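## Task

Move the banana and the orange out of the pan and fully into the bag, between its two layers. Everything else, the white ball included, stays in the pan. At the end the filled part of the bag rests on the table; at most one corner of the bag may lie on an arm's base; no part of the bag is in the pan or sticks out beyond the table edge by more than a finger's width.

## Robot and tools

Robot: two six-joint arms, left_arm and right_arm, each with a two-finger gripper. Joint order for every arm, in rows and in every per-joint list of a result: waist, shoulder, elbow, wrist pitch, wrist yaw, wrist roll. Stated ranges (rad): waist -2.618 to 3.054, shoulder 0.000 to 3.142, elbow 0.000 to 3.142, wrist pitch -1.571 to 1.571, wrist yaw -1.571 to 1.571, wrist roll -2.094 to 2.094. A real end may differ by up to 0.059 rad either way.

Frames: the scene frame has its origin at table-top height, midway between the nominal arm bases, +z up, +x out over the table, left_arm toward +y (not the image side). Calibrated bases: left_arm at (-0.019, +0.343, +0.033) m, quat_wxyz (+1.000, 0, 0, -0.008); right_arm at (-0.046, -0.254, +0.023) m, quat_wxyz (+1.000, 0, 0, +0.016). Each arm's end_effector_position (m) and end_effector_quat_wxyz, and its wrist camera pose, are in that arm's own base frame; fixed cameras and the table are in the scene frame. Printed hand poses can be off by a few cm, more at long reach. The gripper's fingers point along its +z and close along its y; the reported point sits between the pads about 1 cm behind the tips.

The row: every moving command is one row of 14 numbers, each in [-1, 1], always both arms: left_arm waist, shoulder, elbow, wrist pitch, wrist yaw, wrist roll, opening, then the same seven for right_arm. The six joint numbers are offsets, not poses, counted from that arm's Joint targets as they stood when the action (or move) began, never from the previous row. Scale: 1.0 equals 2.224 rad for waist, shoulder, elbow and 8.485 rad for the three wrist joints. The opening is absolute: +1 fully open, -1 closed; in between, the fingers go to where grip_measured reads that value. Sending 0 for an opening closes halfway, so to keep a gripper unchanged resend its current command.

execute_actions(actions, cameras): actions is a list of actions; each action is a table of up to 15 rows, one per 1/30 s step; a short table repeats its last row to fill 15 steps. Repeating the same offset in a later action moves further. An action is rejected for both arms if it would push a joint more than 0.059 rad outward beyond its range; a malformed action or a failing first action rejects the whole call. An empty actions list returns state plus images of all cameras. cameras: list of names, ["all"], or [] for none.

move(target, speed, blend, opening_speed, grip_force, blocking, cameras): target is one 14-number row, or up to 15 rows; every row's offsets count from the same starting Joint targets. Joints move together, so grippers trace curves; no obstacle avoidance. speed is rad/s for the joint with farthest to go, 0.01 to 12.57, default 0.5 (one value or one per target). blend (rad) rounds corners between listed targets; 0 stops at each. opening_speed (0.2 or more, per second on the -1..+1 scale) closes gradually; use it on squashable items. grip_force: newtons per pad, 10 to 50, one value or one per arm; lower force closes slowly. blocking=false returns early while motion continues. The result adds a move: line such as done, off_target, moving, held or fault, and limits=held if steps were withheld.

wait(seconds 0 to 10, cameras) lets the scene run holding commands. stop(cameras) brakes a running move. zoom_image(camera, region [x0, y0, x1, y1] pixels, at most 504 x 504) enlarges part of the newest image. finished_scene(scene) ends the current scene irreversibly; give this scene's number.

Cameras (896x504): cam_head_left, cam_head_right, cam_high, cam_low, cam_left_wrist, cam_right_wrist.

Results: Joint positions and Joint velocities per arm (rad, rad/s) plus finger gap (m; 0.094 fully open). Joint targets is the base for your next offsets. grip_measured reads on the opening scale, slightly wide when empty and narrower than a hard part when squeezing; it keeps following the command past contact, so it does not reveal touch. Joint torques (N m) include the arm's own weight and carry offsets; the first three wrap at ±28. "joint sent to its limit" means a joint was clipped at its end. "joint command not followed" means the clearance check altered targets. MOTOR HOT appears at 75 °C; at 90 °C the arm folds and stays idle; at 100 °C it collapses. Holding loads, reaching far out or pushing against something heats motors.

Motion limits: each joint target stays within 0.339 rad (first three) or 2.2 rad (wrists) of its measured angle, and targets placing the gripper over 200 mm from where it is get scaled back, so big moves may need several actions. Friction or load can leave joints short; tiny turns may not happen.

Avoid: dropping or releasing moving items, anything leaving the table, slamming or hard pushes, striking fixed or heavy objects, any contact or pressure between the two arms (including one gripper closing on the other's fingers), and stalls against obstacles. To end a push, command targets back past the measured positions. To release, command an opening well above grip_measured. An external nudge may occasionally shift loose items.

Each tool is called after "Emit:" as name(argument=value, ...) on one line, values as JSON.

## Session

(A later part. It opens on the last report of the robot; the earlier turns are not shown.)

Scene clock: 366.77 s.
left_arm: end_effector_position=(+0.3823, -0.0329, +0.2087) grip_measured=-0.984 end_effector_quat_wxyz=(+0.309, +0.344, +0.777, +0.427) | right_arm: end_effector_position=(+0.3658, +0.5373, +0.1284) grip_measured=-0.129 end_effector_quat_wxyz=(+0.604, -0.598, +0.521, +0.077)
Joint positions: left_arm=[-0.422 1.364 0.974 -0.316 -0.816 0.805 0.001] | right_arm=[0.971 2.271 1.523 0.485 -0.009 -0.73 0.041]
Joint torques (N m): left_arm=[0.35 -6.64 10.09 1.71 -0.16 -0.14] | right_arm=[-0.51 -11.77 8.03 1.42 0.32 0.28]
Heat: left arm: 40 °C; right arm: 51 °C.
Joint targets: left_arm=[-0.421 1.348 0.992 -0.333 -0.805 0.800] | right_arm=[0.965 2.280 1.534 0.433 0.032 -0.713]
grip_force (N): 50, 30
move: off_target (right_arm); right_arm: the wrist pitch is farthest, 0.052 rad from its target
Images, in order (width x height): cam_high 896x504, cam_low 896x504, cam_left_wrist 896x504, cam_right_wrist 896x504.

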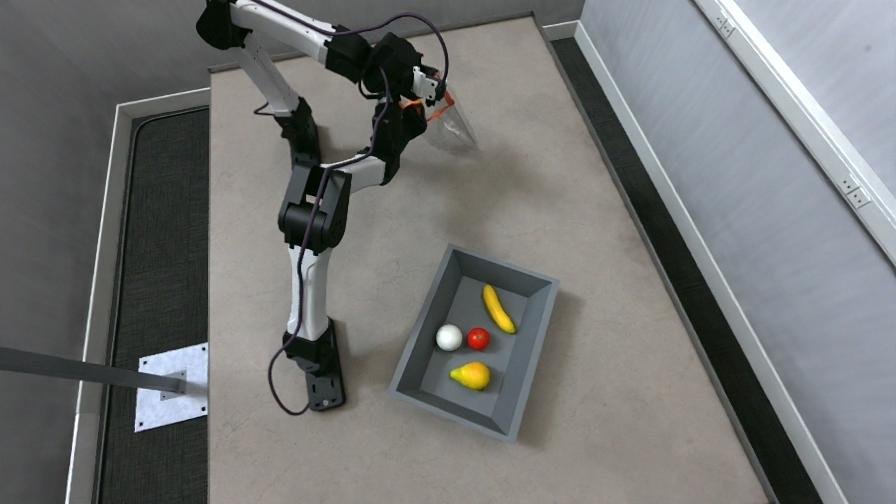

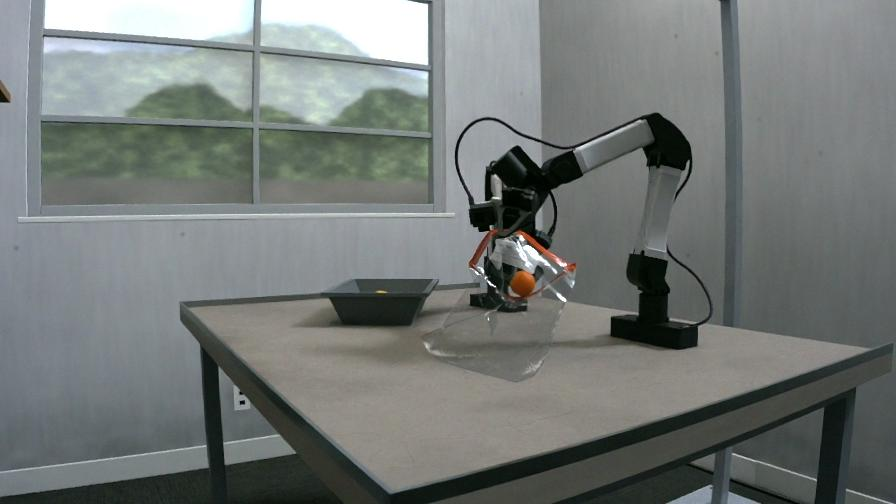

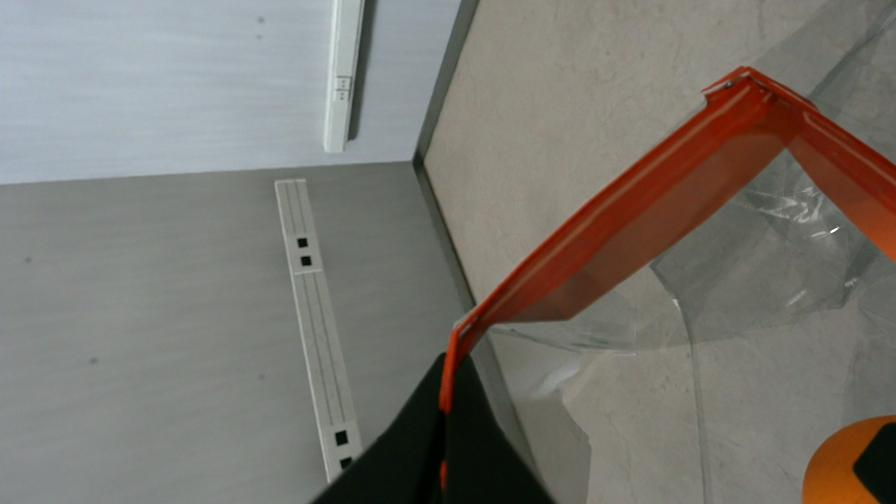

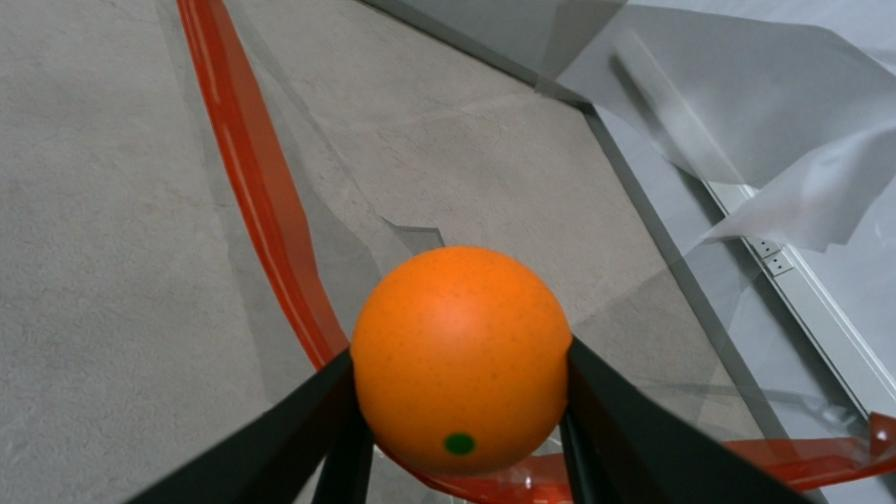

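Emit:
move(target=[0,0.0706,0,0,0,0,-1,0,0.0504,0.116,-0.0499,-0.0024,0,-0.13], speed=0.25, cameras=["cam_right_wrist","cam_low","cam_left_wrist"])

Emit:
zoom_image(camera="cam_low", region=[420, 200, 600, 380])

Scene clock: 368.50 s.
left_arm: end_effector_position=(+0.3865, -0.0251, +0.2012) grip_measured=-0.984 end_effector_quat_wxyz=(+0.297, +0.339, +0.782, +0.431) | right_arm: end_effector_position=(+0.3660, +0.5426, +0.1223) grip_measured=-0.129 end_effector_quat_wxyz=(+0.571, -0.618, +0.536, +0.074)
Joint positions: left_arm=[-0.398 1.391 0.974 -0.305 -0.817 0.805 0.001] | right_arm=[0.975 2.284 1.605 0.335 -0.01 -0.73 0.041]
Joint torques (N m): left_arm=[-0.18 -5.56 8.27 1.82 -0.27 -0.09] | right_arm=[-0.87 -9.65 8.96 1.38 0.29 0.27]
Heat: left arm: 40 °C; right arm: 51 °C.
Joint targets: left_arm=[-0.403 1.391 0.974 -0.310 -0.817 0.805] | right_arm=[0.965 2.320 1.625 0.283 0.025 -0.713]
grip_force (N): 50, 30
move: held (left_arm; a check stopped the path), off_target (right_arm; braked when a check withheld steps of left_arm); limits=held; left_arm: the shoulder is farthest, 0.114 rad from its target; right_arm: the wrist pitch is farthest, 0.325 rad from its target
joint command not followed: on one or more control steps a check withheld the commanded joint targets of the left arm, and it was not sent them on those steps. On the call's last step the targets were still withheld.
cause: the commanded joint targets, or the way to them, would bring a part of the robot too close to another arm (this arm's wrist (the part past the wrist yaw) and the right arm's wrist (the part past the wrist pitch), along the way the arms are being sent, or toward where that arm still pushes).
Images, in order (width x height): cam_low 896x504, cam_left_wrist 896x504, cam_right_wrist 896x504.

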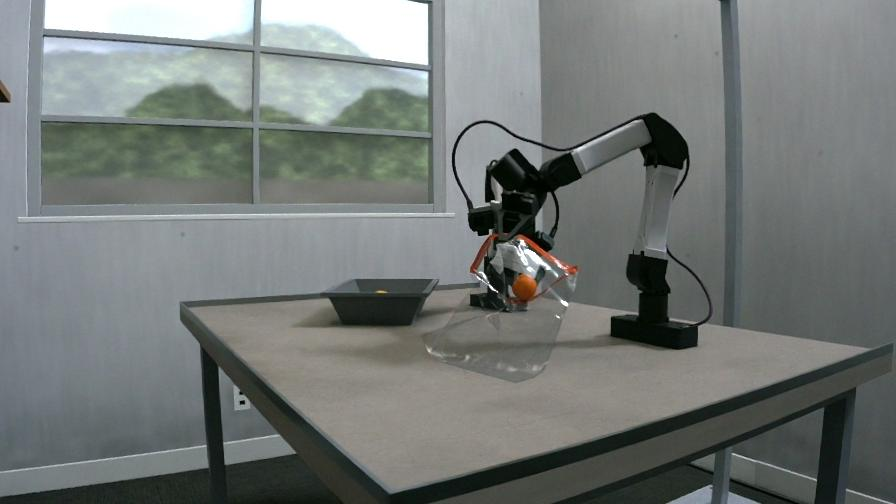

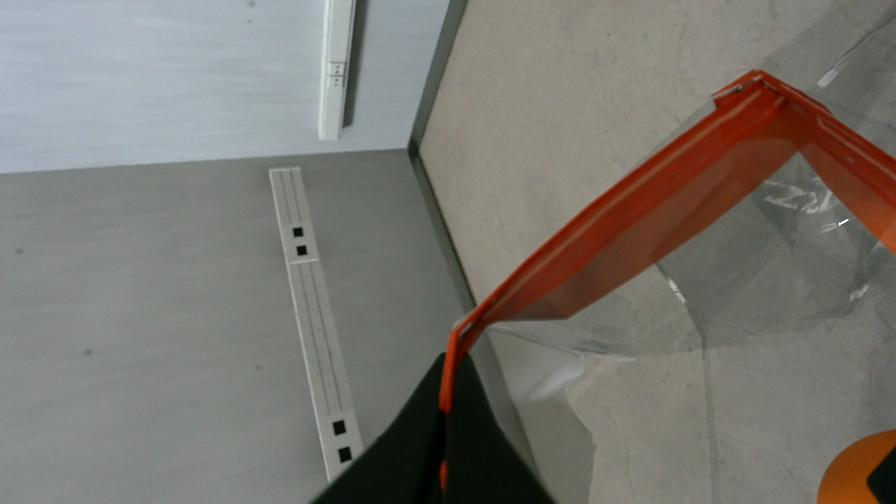

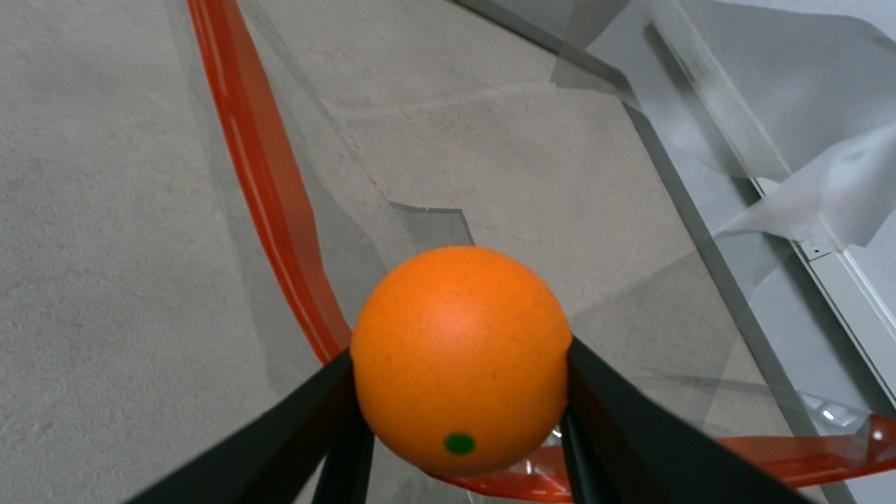

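Scaled by 2.800 from the camera's 896x504 image, which has a finer 1280x720 frame.

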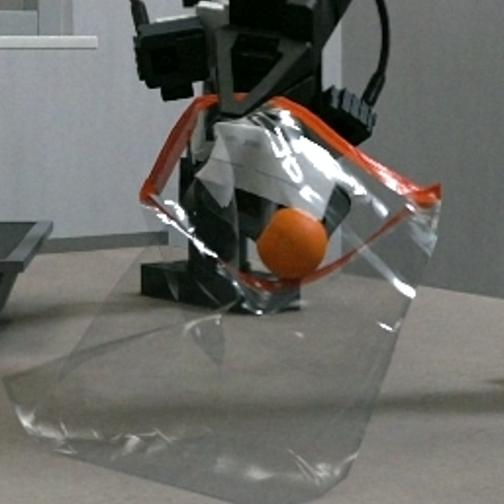

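Emit:
move(target=[0,0,0,0,0,0,-1,0.0027,0.0324,-0.0292,0.0249,-0.003,0,-0.13], speed=0.2, cameras=["cam_right_wrist","cam_low"])

Emit:
zoom_image(camera="cam_low", region=[420, 200, 600, 380])

Scene clock: 370.73 s.
left_arm: end_effector_position=(+0.3869, -0.0239, +0.1995) grip_measured=-0.984 end_effector_quat_wxyz=(+0.294, +0.339, +0.783, +0.431) | right_arm: end_effector_position=(+0.3693, +0.5507, +0.1093) grip_measured=-0.129 end_effector_quat_wxyz=(+0.609, -0.597, +0.516, +0.082)
Joint positions: left_arm=[-0.395 1.396 0.974 -0.306 -0.817 0.805 0.001] | right_arm=[0.976 2.356 1.573 0.535 -0.014 -0.727 0.041]
Joint torques (N m): left_arm=[-0.42 -5.93 8.24 1.81 -0.27 -0.1] | right_arm=[-0.47 -9.88 5.65 1.54 0.09 0.23]
Heat: left arm: 40 °C; right arm: 51 °C.
Joint targets: left_arm=[-0.403 1.391 0.974 -0.310 -0.817 0.805] | right_arm=[0.971 2.392 1.561 0.495 0.000 -0.713]
held back during your reply time or a wait (left arm), on 21 control steps: a part of the arm was too close to another arm, or the arm's last command would have brought one too close.
grip_force (N): 50, 30
move: off_target (right_arm); limits=held; right_arm: the wrist pitch is farthest, 0.040 rad from its target
joint command not followed: on one or more control steps a check withheld the commanded joint targets of the left arm, and it was not sent them on those steps.
cause: the commanded joint targets, or the way to them, would bring a part of the robot too close to another arm (this arm's wrist (the part past the wrist yaw) and the right arm's wrist (the part past the wrist pitch), 5 mm apart when this arm was first held).
Images, in order (width x height): cam_low 896x504, cam_right_wrist 896x504.

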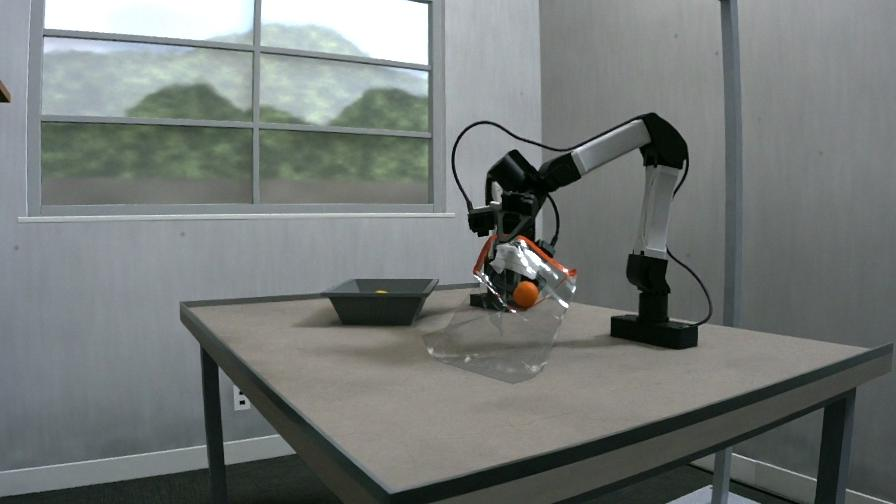

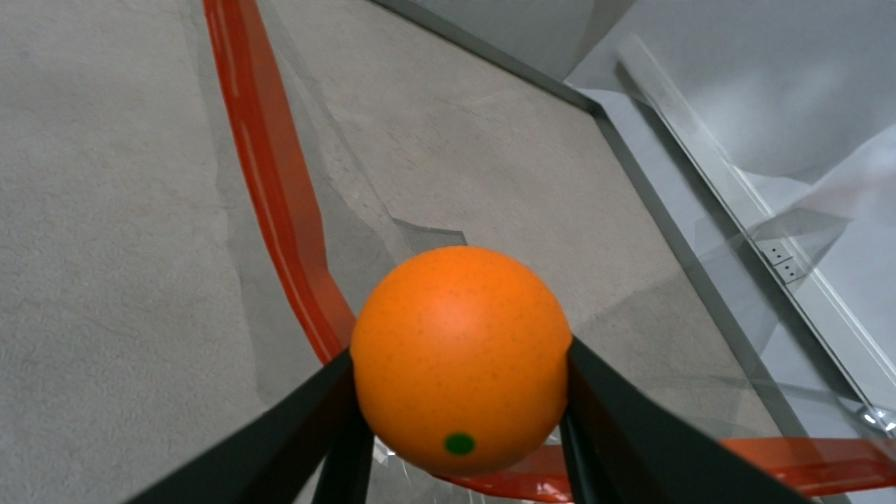

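Scaled by 2.800 from the camera's 896x504 image, which has a finer 1280x720 frame.

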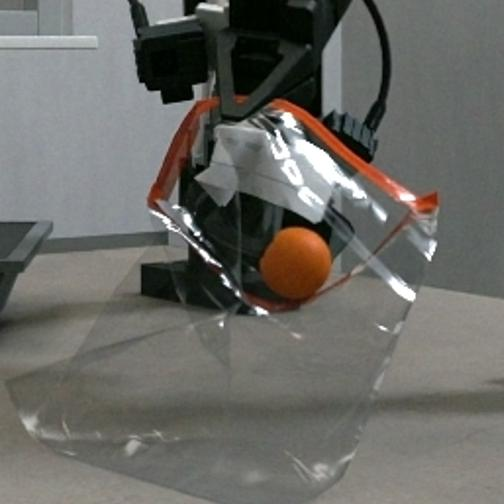

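Emit:
move(target=[0,0,0,0,0,0,-1,-0.0297,0.027,0.1219,-0.0189,0,0,-0.13], speed=0.2, cameras=["cam_right_wrist","cam_low","cam_left_wrist"])

Emit:
zoom_image(camera="cam_low", region=[420, 200, 600, 380])

Scene clock: 373.83 s.
left_arm: end_effector_position=(+0.3936, -0.0113, +0.2123) grip_measured=-0.984 end_effector_quat_wxyz=(+0.310, +0.303, +0.781, +0.449) | right_arm: end_effector_position=(+0.3821, +0.5679, +0.1298) grip_measured=-0.129 end_effector_quat_wxyz=(+0.615, -0.601, +0.503, +0.088)
Joint positions: left_arm=[-0.367 1.396 0.974 -0.237 -0.849 0.809 0.001] | right_arm=[0.966 2.398 1.724 0.444 -0.049 -0.743 0.041]
Joint torques (N m): left_arm=[-0.64 -5.65 8.31 1.58 -0.24 -0.1] | right_arm=[-3.95 -10.44 9.52 1.36 0.43 0.41]
Heat: left arm: 40 °C; right arm: 51 °C.
Joint targets: left_arm=[-0.378 1.396 0.974 -0.268 -0.847 0.809] | right_arm=[0.925 2.433 1.749 0.383 0.000 -0.713]
grip_force (N): 50, 30
move: held (right_arm; a check stopped the path), off_target (left_arm); limits=held; left_arm: the wrist pitch is farthest, 0.073 rad from its target; right_arm: the wrist pitch is farthest, 0.109 rad from its target
joint command not followed: on one or more control steps a check withheld the commanded joint targets of the left arm, and it was not sent them on those steps.
cause: the commanded joint targets, or the way to them, would bring a part of the robot too close to another arm (this arm's wrist (the part past the wrist yaw) and the right arm's wrist (the part past the wrist pitch), where that arm would come to rest).
joint command not followed: on one or more control steps a check withheld the commanded joint targets of the right arm, and it was not sent them on those steps.
cause: the commanded joint targets, or the way to them, would bring a part of the robot too close to another arm (this arm's wrist (the part past the wrist pitch) and the left arm's wrist (the part past the wrist yaw), along the way the arms are being sent, or toward where that arm still pushes).
Images, in order (width x height): cam_low 896x504, cam_left_wrist 896x504, cam_right_wrist 896x504.

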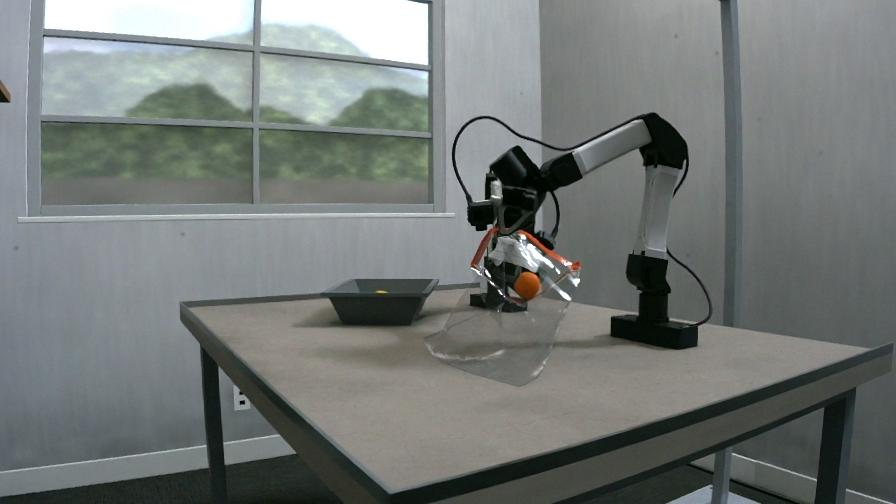

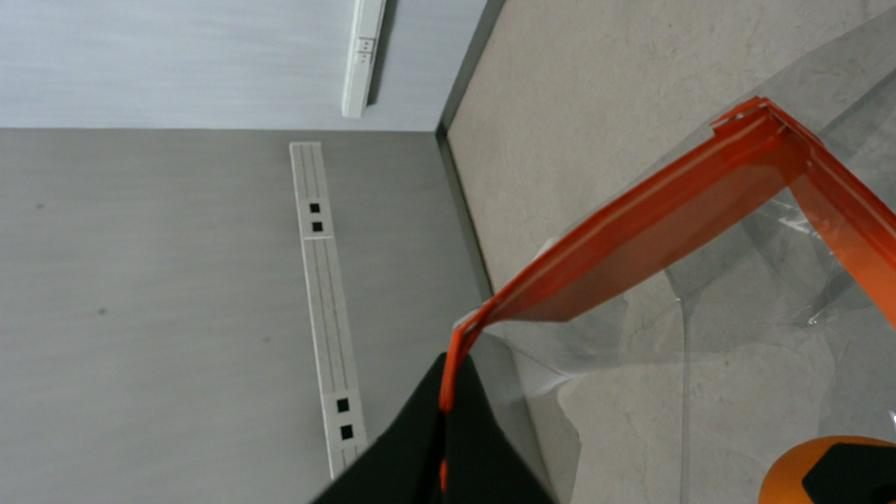

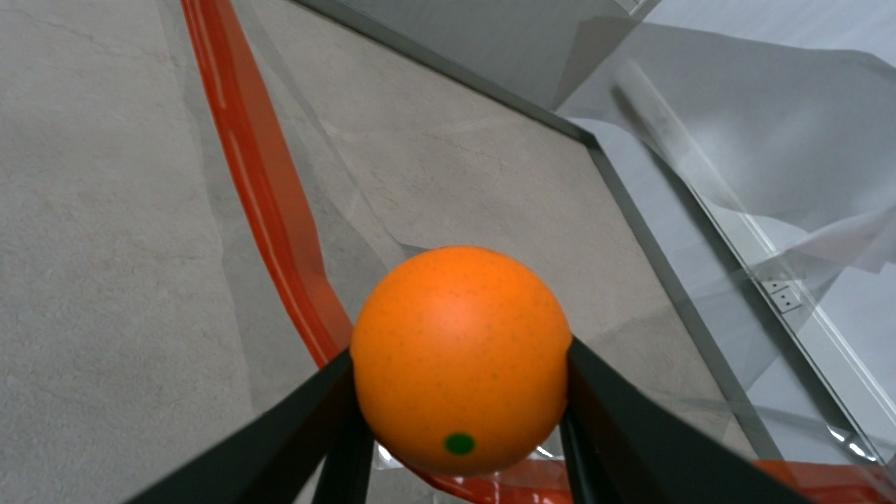

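Scaled by 2.800 from the camera's 896x504 image, which has a finer 1280x720 frame.

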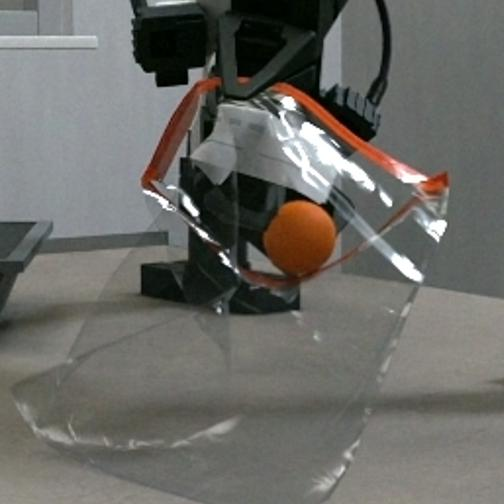

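Emit:
move(target=[[0.02,0,0,0.0035,0,0,-1,0.0155,0,0,0,-0.003,0,-0.13],[0.02,0,0,0.0035,0,0,-1,0.0155,0.02,0,0,-0.003,0,-0.13]], speed=0.2, cameras=["cam_right_wrist","cam_low","cam_left_wrist","cam_high"])

Emit:
zoom_image(camera="cam_low", region=[420, 200, 600, 380])

Emit:
zoom_image(camera="cam_high", region=[340, 60, 540, 220])

Scene clock: 375.93 s.
left_arm: end_effector_position=(+0.3944, +0.0032, +0.2110) grip_measured=-0.984 end_effector_quat_wxyz=(+0.301, +0.289, +0.787, +0.455) | right_arm: end_effector_position=(+0.3839, +0.5712, +0.1184) grip_measured=-0.129 end_effector_quat_wxyz=(+0.612, -0.599, +0.507, +0.092)
Joint positions: left_arm=[-0.329 1.4 0.974 -0.235 -0.849 0.809 0.001] | right_arm=[0.967 2.431 1.741 0.454 -0.049 -0.731 0.041]
Joint torques (N m): left_arm=[-0.06 -6.06 8.28 1.89 -0.23 -0.1] | right_arm=[-0.65 -9.58 7.92 1.22 0.17 0.28]
Heat: left arm: 40 °C; right arm: 51 °C.
Joint targets: left_arm=[-0.333 1.395 0.974 -0.238 -0.847 0.809] | right_arm=[0.960 2.478 1.749 0.383 -0.026 -0.713]
grip_force (N): 50, 30
move: off_target (right_arm); right_arm: the wrist pitch is farthest, 0.071 rad from its target
Images, in order (width x height): cam_high 896x504, cam_low 896x504, cam_left_wrist 896x504, cam_right_wrist 896x504.

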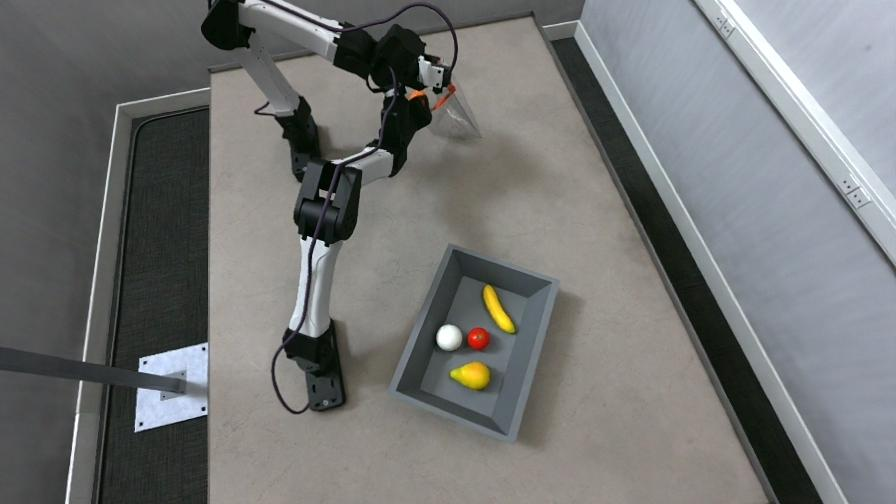

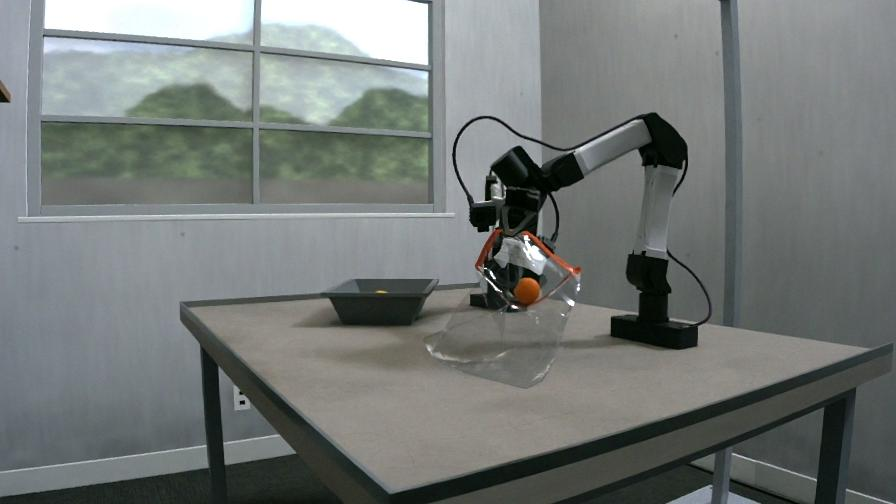

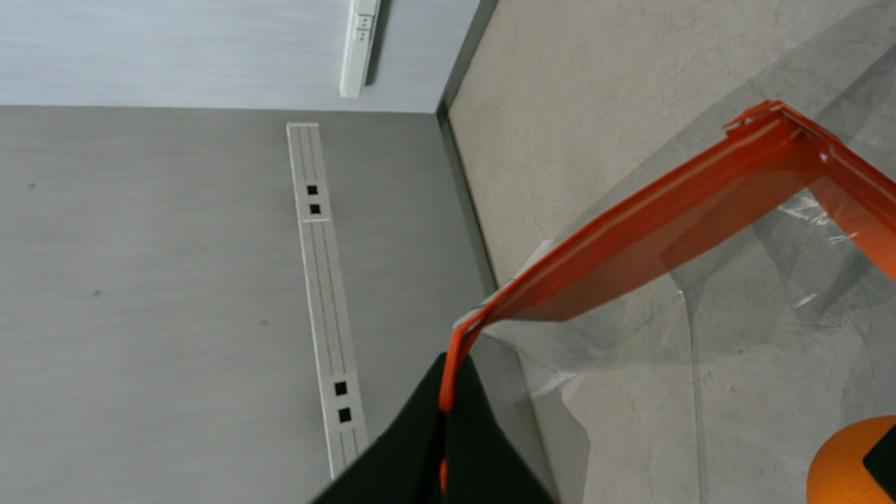

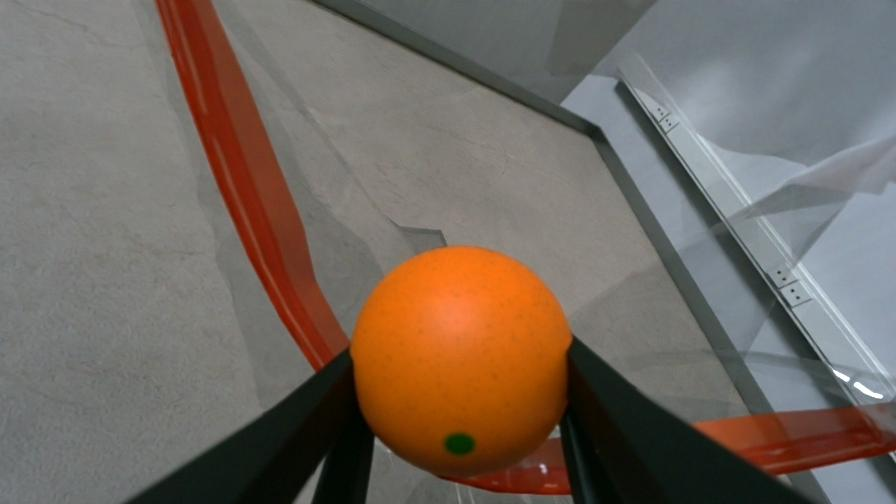

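Scaled by 2.800 from the camera's 896x504 image, which has a finer 1280x720 frame.

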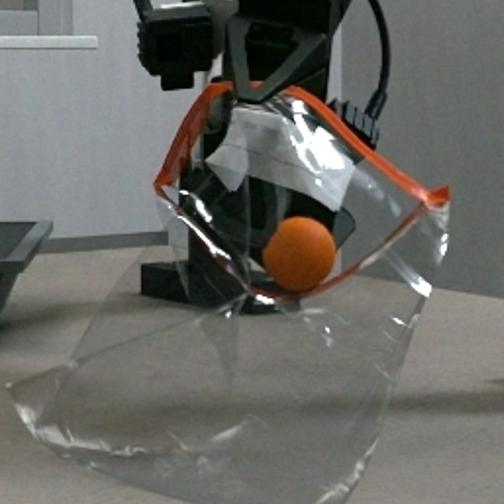

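Scaled by 2.520 from the camera's 896x504 image, which has a finer 1280x720 frame.

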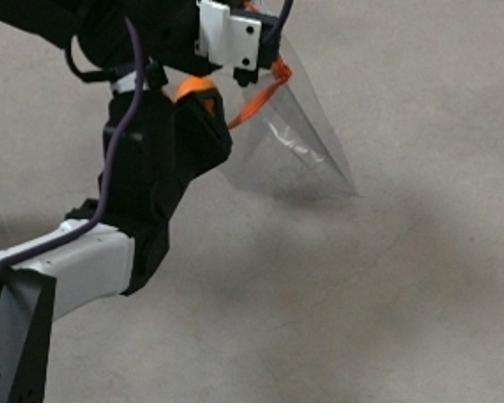

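Emit:
move(target=[0,0,0,0,0,0,-1,0,0,0,0.006,0,0,0.15], speed=0.2, opening_speed=0.3, cameras=["cam_right_wrist","cam_low","cam_left_wrist","cam_high"])

Emit:
zoom_image(camera="cam_low", region=[420, 200, 600, 380])

Scene clock: 378.87 s.
left_arm: end_effector_position=(+0.3944, +0.0032, +0.2110) grip_measured=-0.984 end_effector_quat_wxyz=(+0.301, +0.289, +0.787, +0.455) | right_arm: end_effector_position=(+0.3848, +0.5725, +0.1197) grip_measured=+0.149 end_effector_quat_wxyz=(+0.620, -0.595, +0.503, +0.092)
Joint positions: left_arm=[-0.329 1.4 0.974 -0.235 -0.849 0.809 0.001] | right_arm=[0.967 2.439 1.741 0.482 -0.049 -0.731 0.054]
Joint torques (N m): left_arm=[-0.09 -6.06 8.31 1.88 -0.24 -0.1] | right_arm=[-0.65 -10.26 7.92 1.46 0.17 0.28]
Heat: left arm: 40 °C; right arm: 51 °C.
Joint targets: left_arm=[-0.333 1.395 0.974 -0.238 -0.847 0.809] | right_arm=[0.960 2.478 1.749 0.434 -0.026 -0.714]
grip_force (N): 50, 30
move: off_target (right_arm); right_arm: the wrist pitch is farthest, 0.048 rad from its target
Images, in order (width x height): cam_high 896x504, cam_low 896x504, cam_left_wrist 896x504, cam_right_wrist 896x504.

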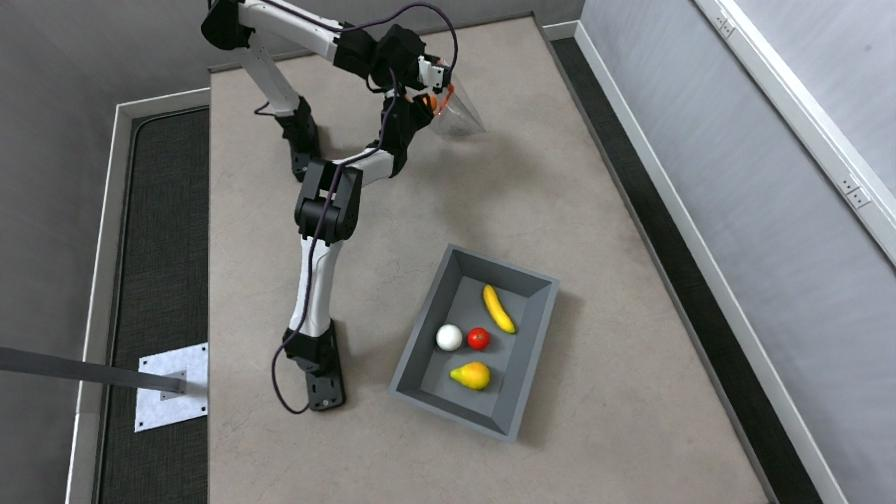

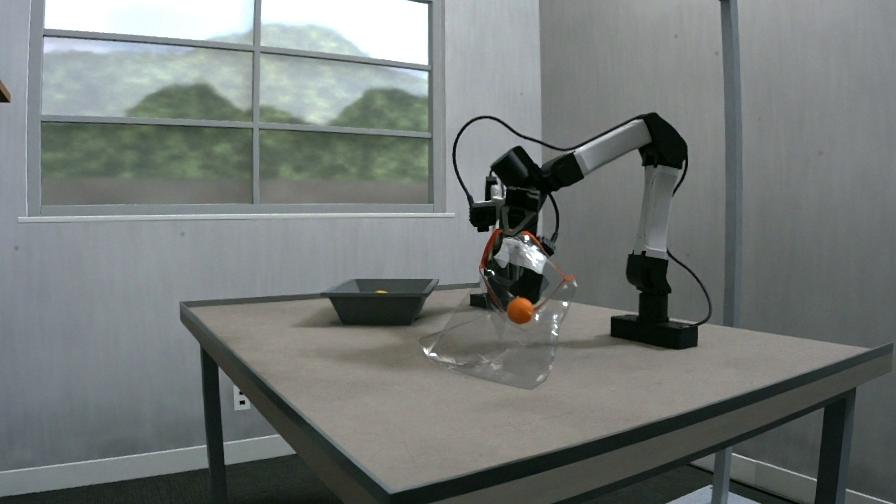

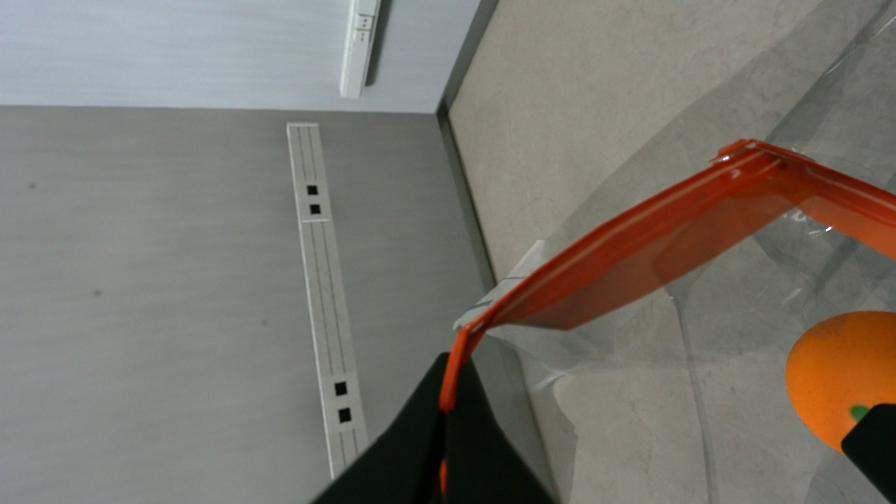

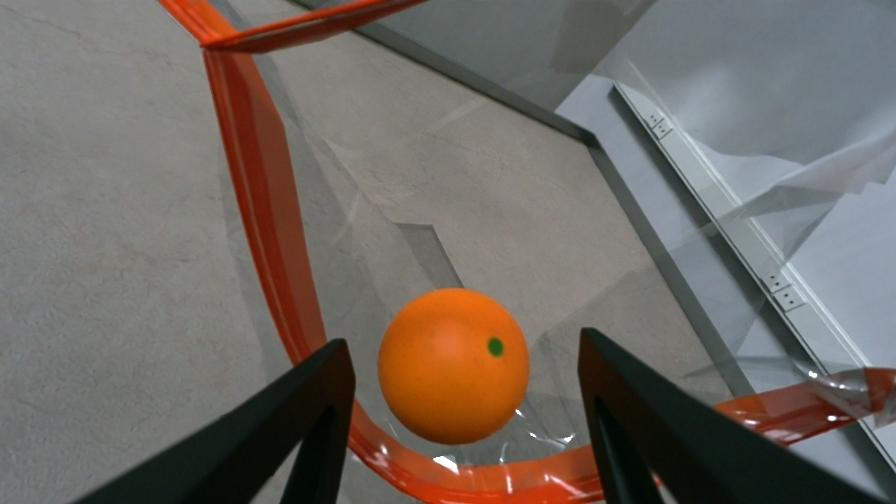

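Scaled by 2.800 from the camera's 896x504 image, which has a finer 1280x720 frame.

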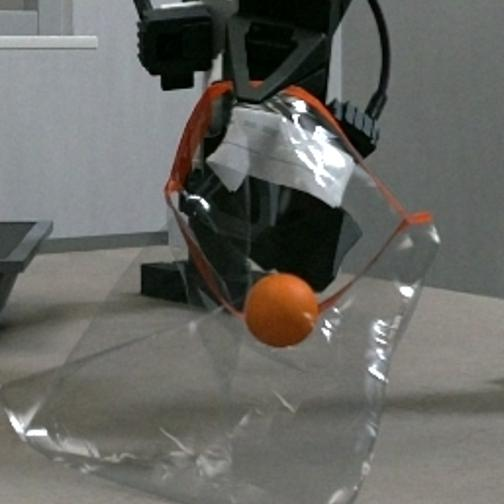

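Emit:
move(target=[[0,0,0,0,0,0,-1,0,-0.036,0,0,0,0,0.15],[0,0,0,0,0,0,-1,0,-0.134,-0.1862,0.0313,0,0,0.15],[0,0,0,0,0,0,-1,0,-0.2194,-0.3332,0.0473,0,0,0.15]], speed=[0.2,0.25,0.3], blend=[0,0.05,0], cameras=["cam_right_wrist","cam_low","cam_left_wrist","cam_high"])

Emit:
zoom_image(camera="cam_low", region=[420, 200, 600, 380])

Emit:
zoom_image(camera="cam_high", region=[340, 60, 540, 220])

Scene clock: 383.70 s.
left_arm: end_effector_position=(+0.3944, +0.0032, +0.2110) grip_measured=-0.984 end_effector_quat_wxyz=(+0.301, +0.289, +0.787, +0.455) | right_arm: end_effector_position=(+0.3129, +0.4637, +0.1179) grip_measured=+0.149 end_effector_quat_wxyz=(+0.621, -0.589, +0.509, +0.090)
Joint positions: left_arm=[-0.329 1.4 0.974 -0.235 -0.849 0.809 0.001] | right_arm=[0.966 2.038 1.012 0.813 -0.035 -0.722 0.054]
Joint torques (N m): left_arm=[-0.09 -6.02 8.27 1.88 -0.25 -0.1] | right_arm=[-0.62 -14.17 5.72 2.15 0.05 0.18]
Heat: left arm: 40 °C; right arm: 53 °C.
Joint targets: left_arm=[-0.333 1.395 0.974 -0.238 -0.847 0.809] | right_arm=[0.960 1.990 1.008 0.835 -0.026 -0.713]
grip_force (N): 50, 30
move: off_target (right_arm); right_arm: the shoulder is farthest, 0.048 rad from its target
Images, in order (width x height): cam_high 896x504, cam_low 896x504, cam_left_wrist 896x504, cam_right_wrist 896x504.

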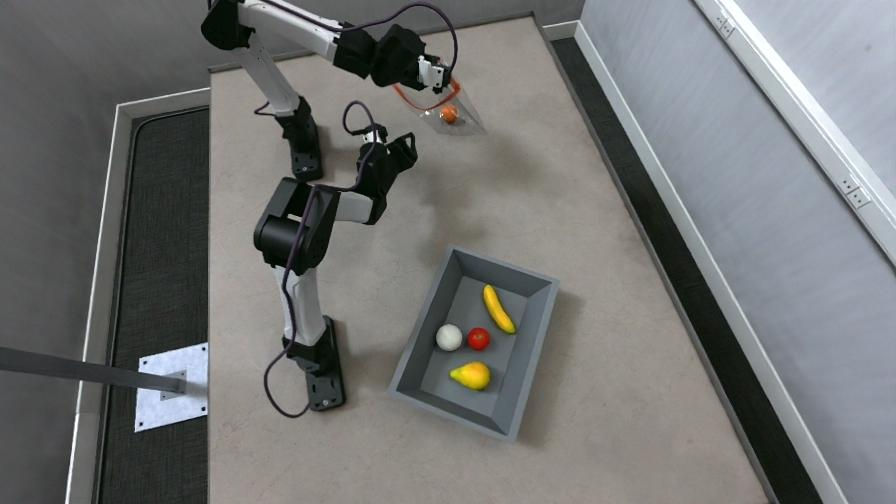

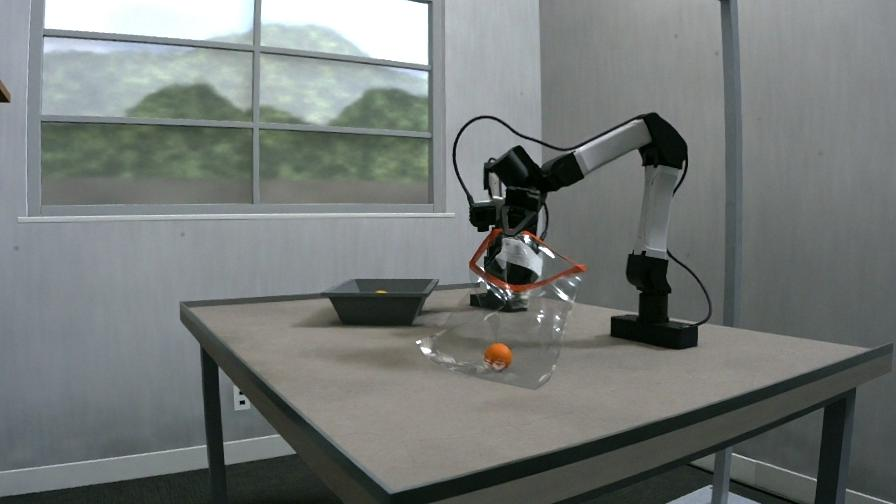

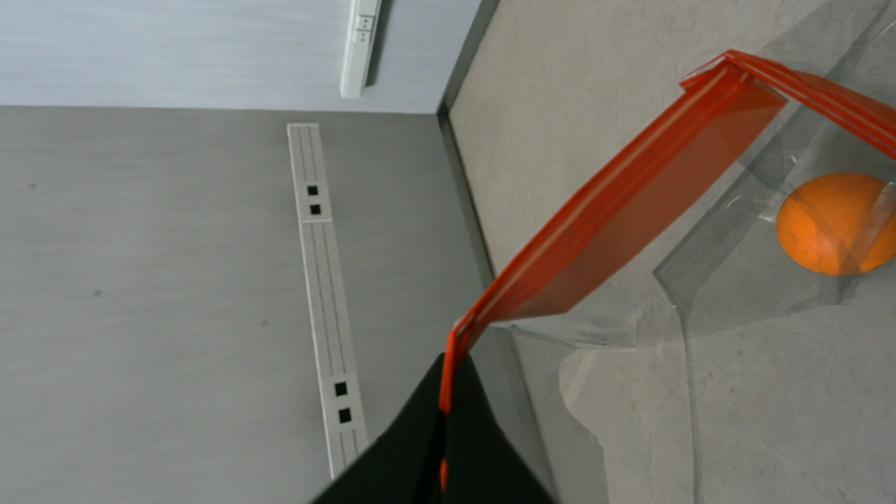

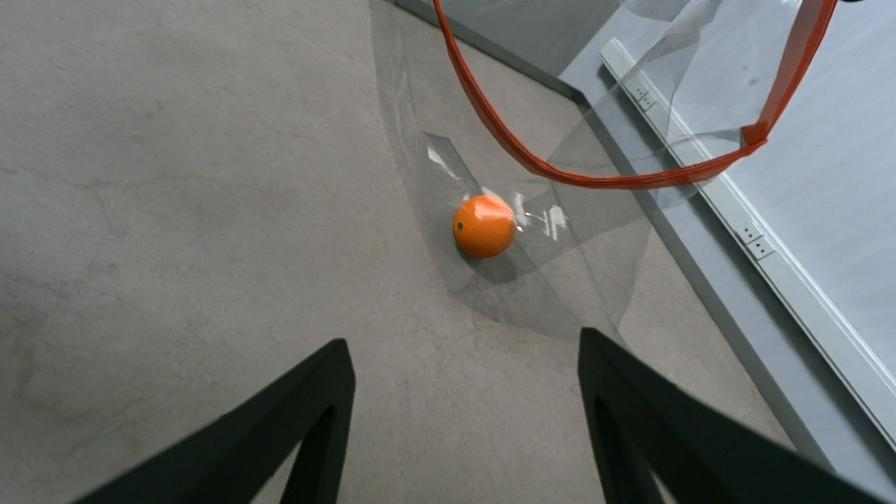

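Scaled by 2.800 from the camera's 896x504 image, which has a finer 1280x720 frame.

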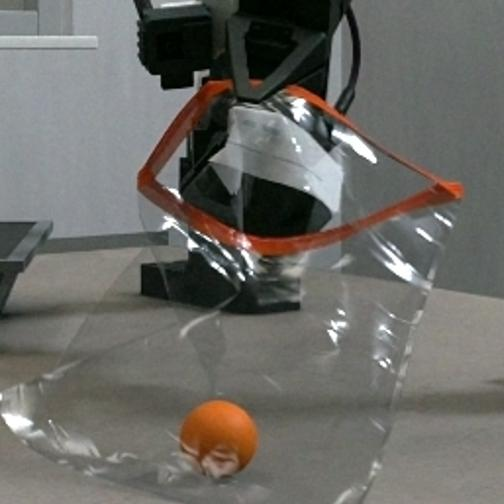

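Scaled by 2.520 from the camera's 896x504 image, which has a finer 1280x720 frame.

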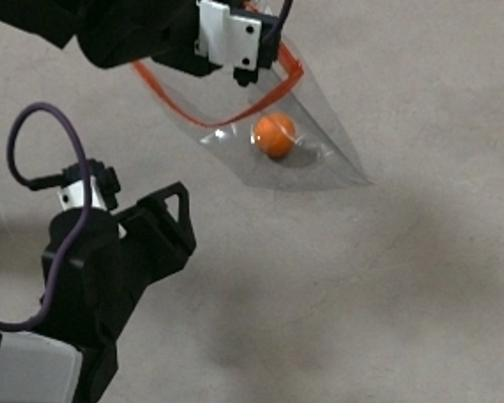

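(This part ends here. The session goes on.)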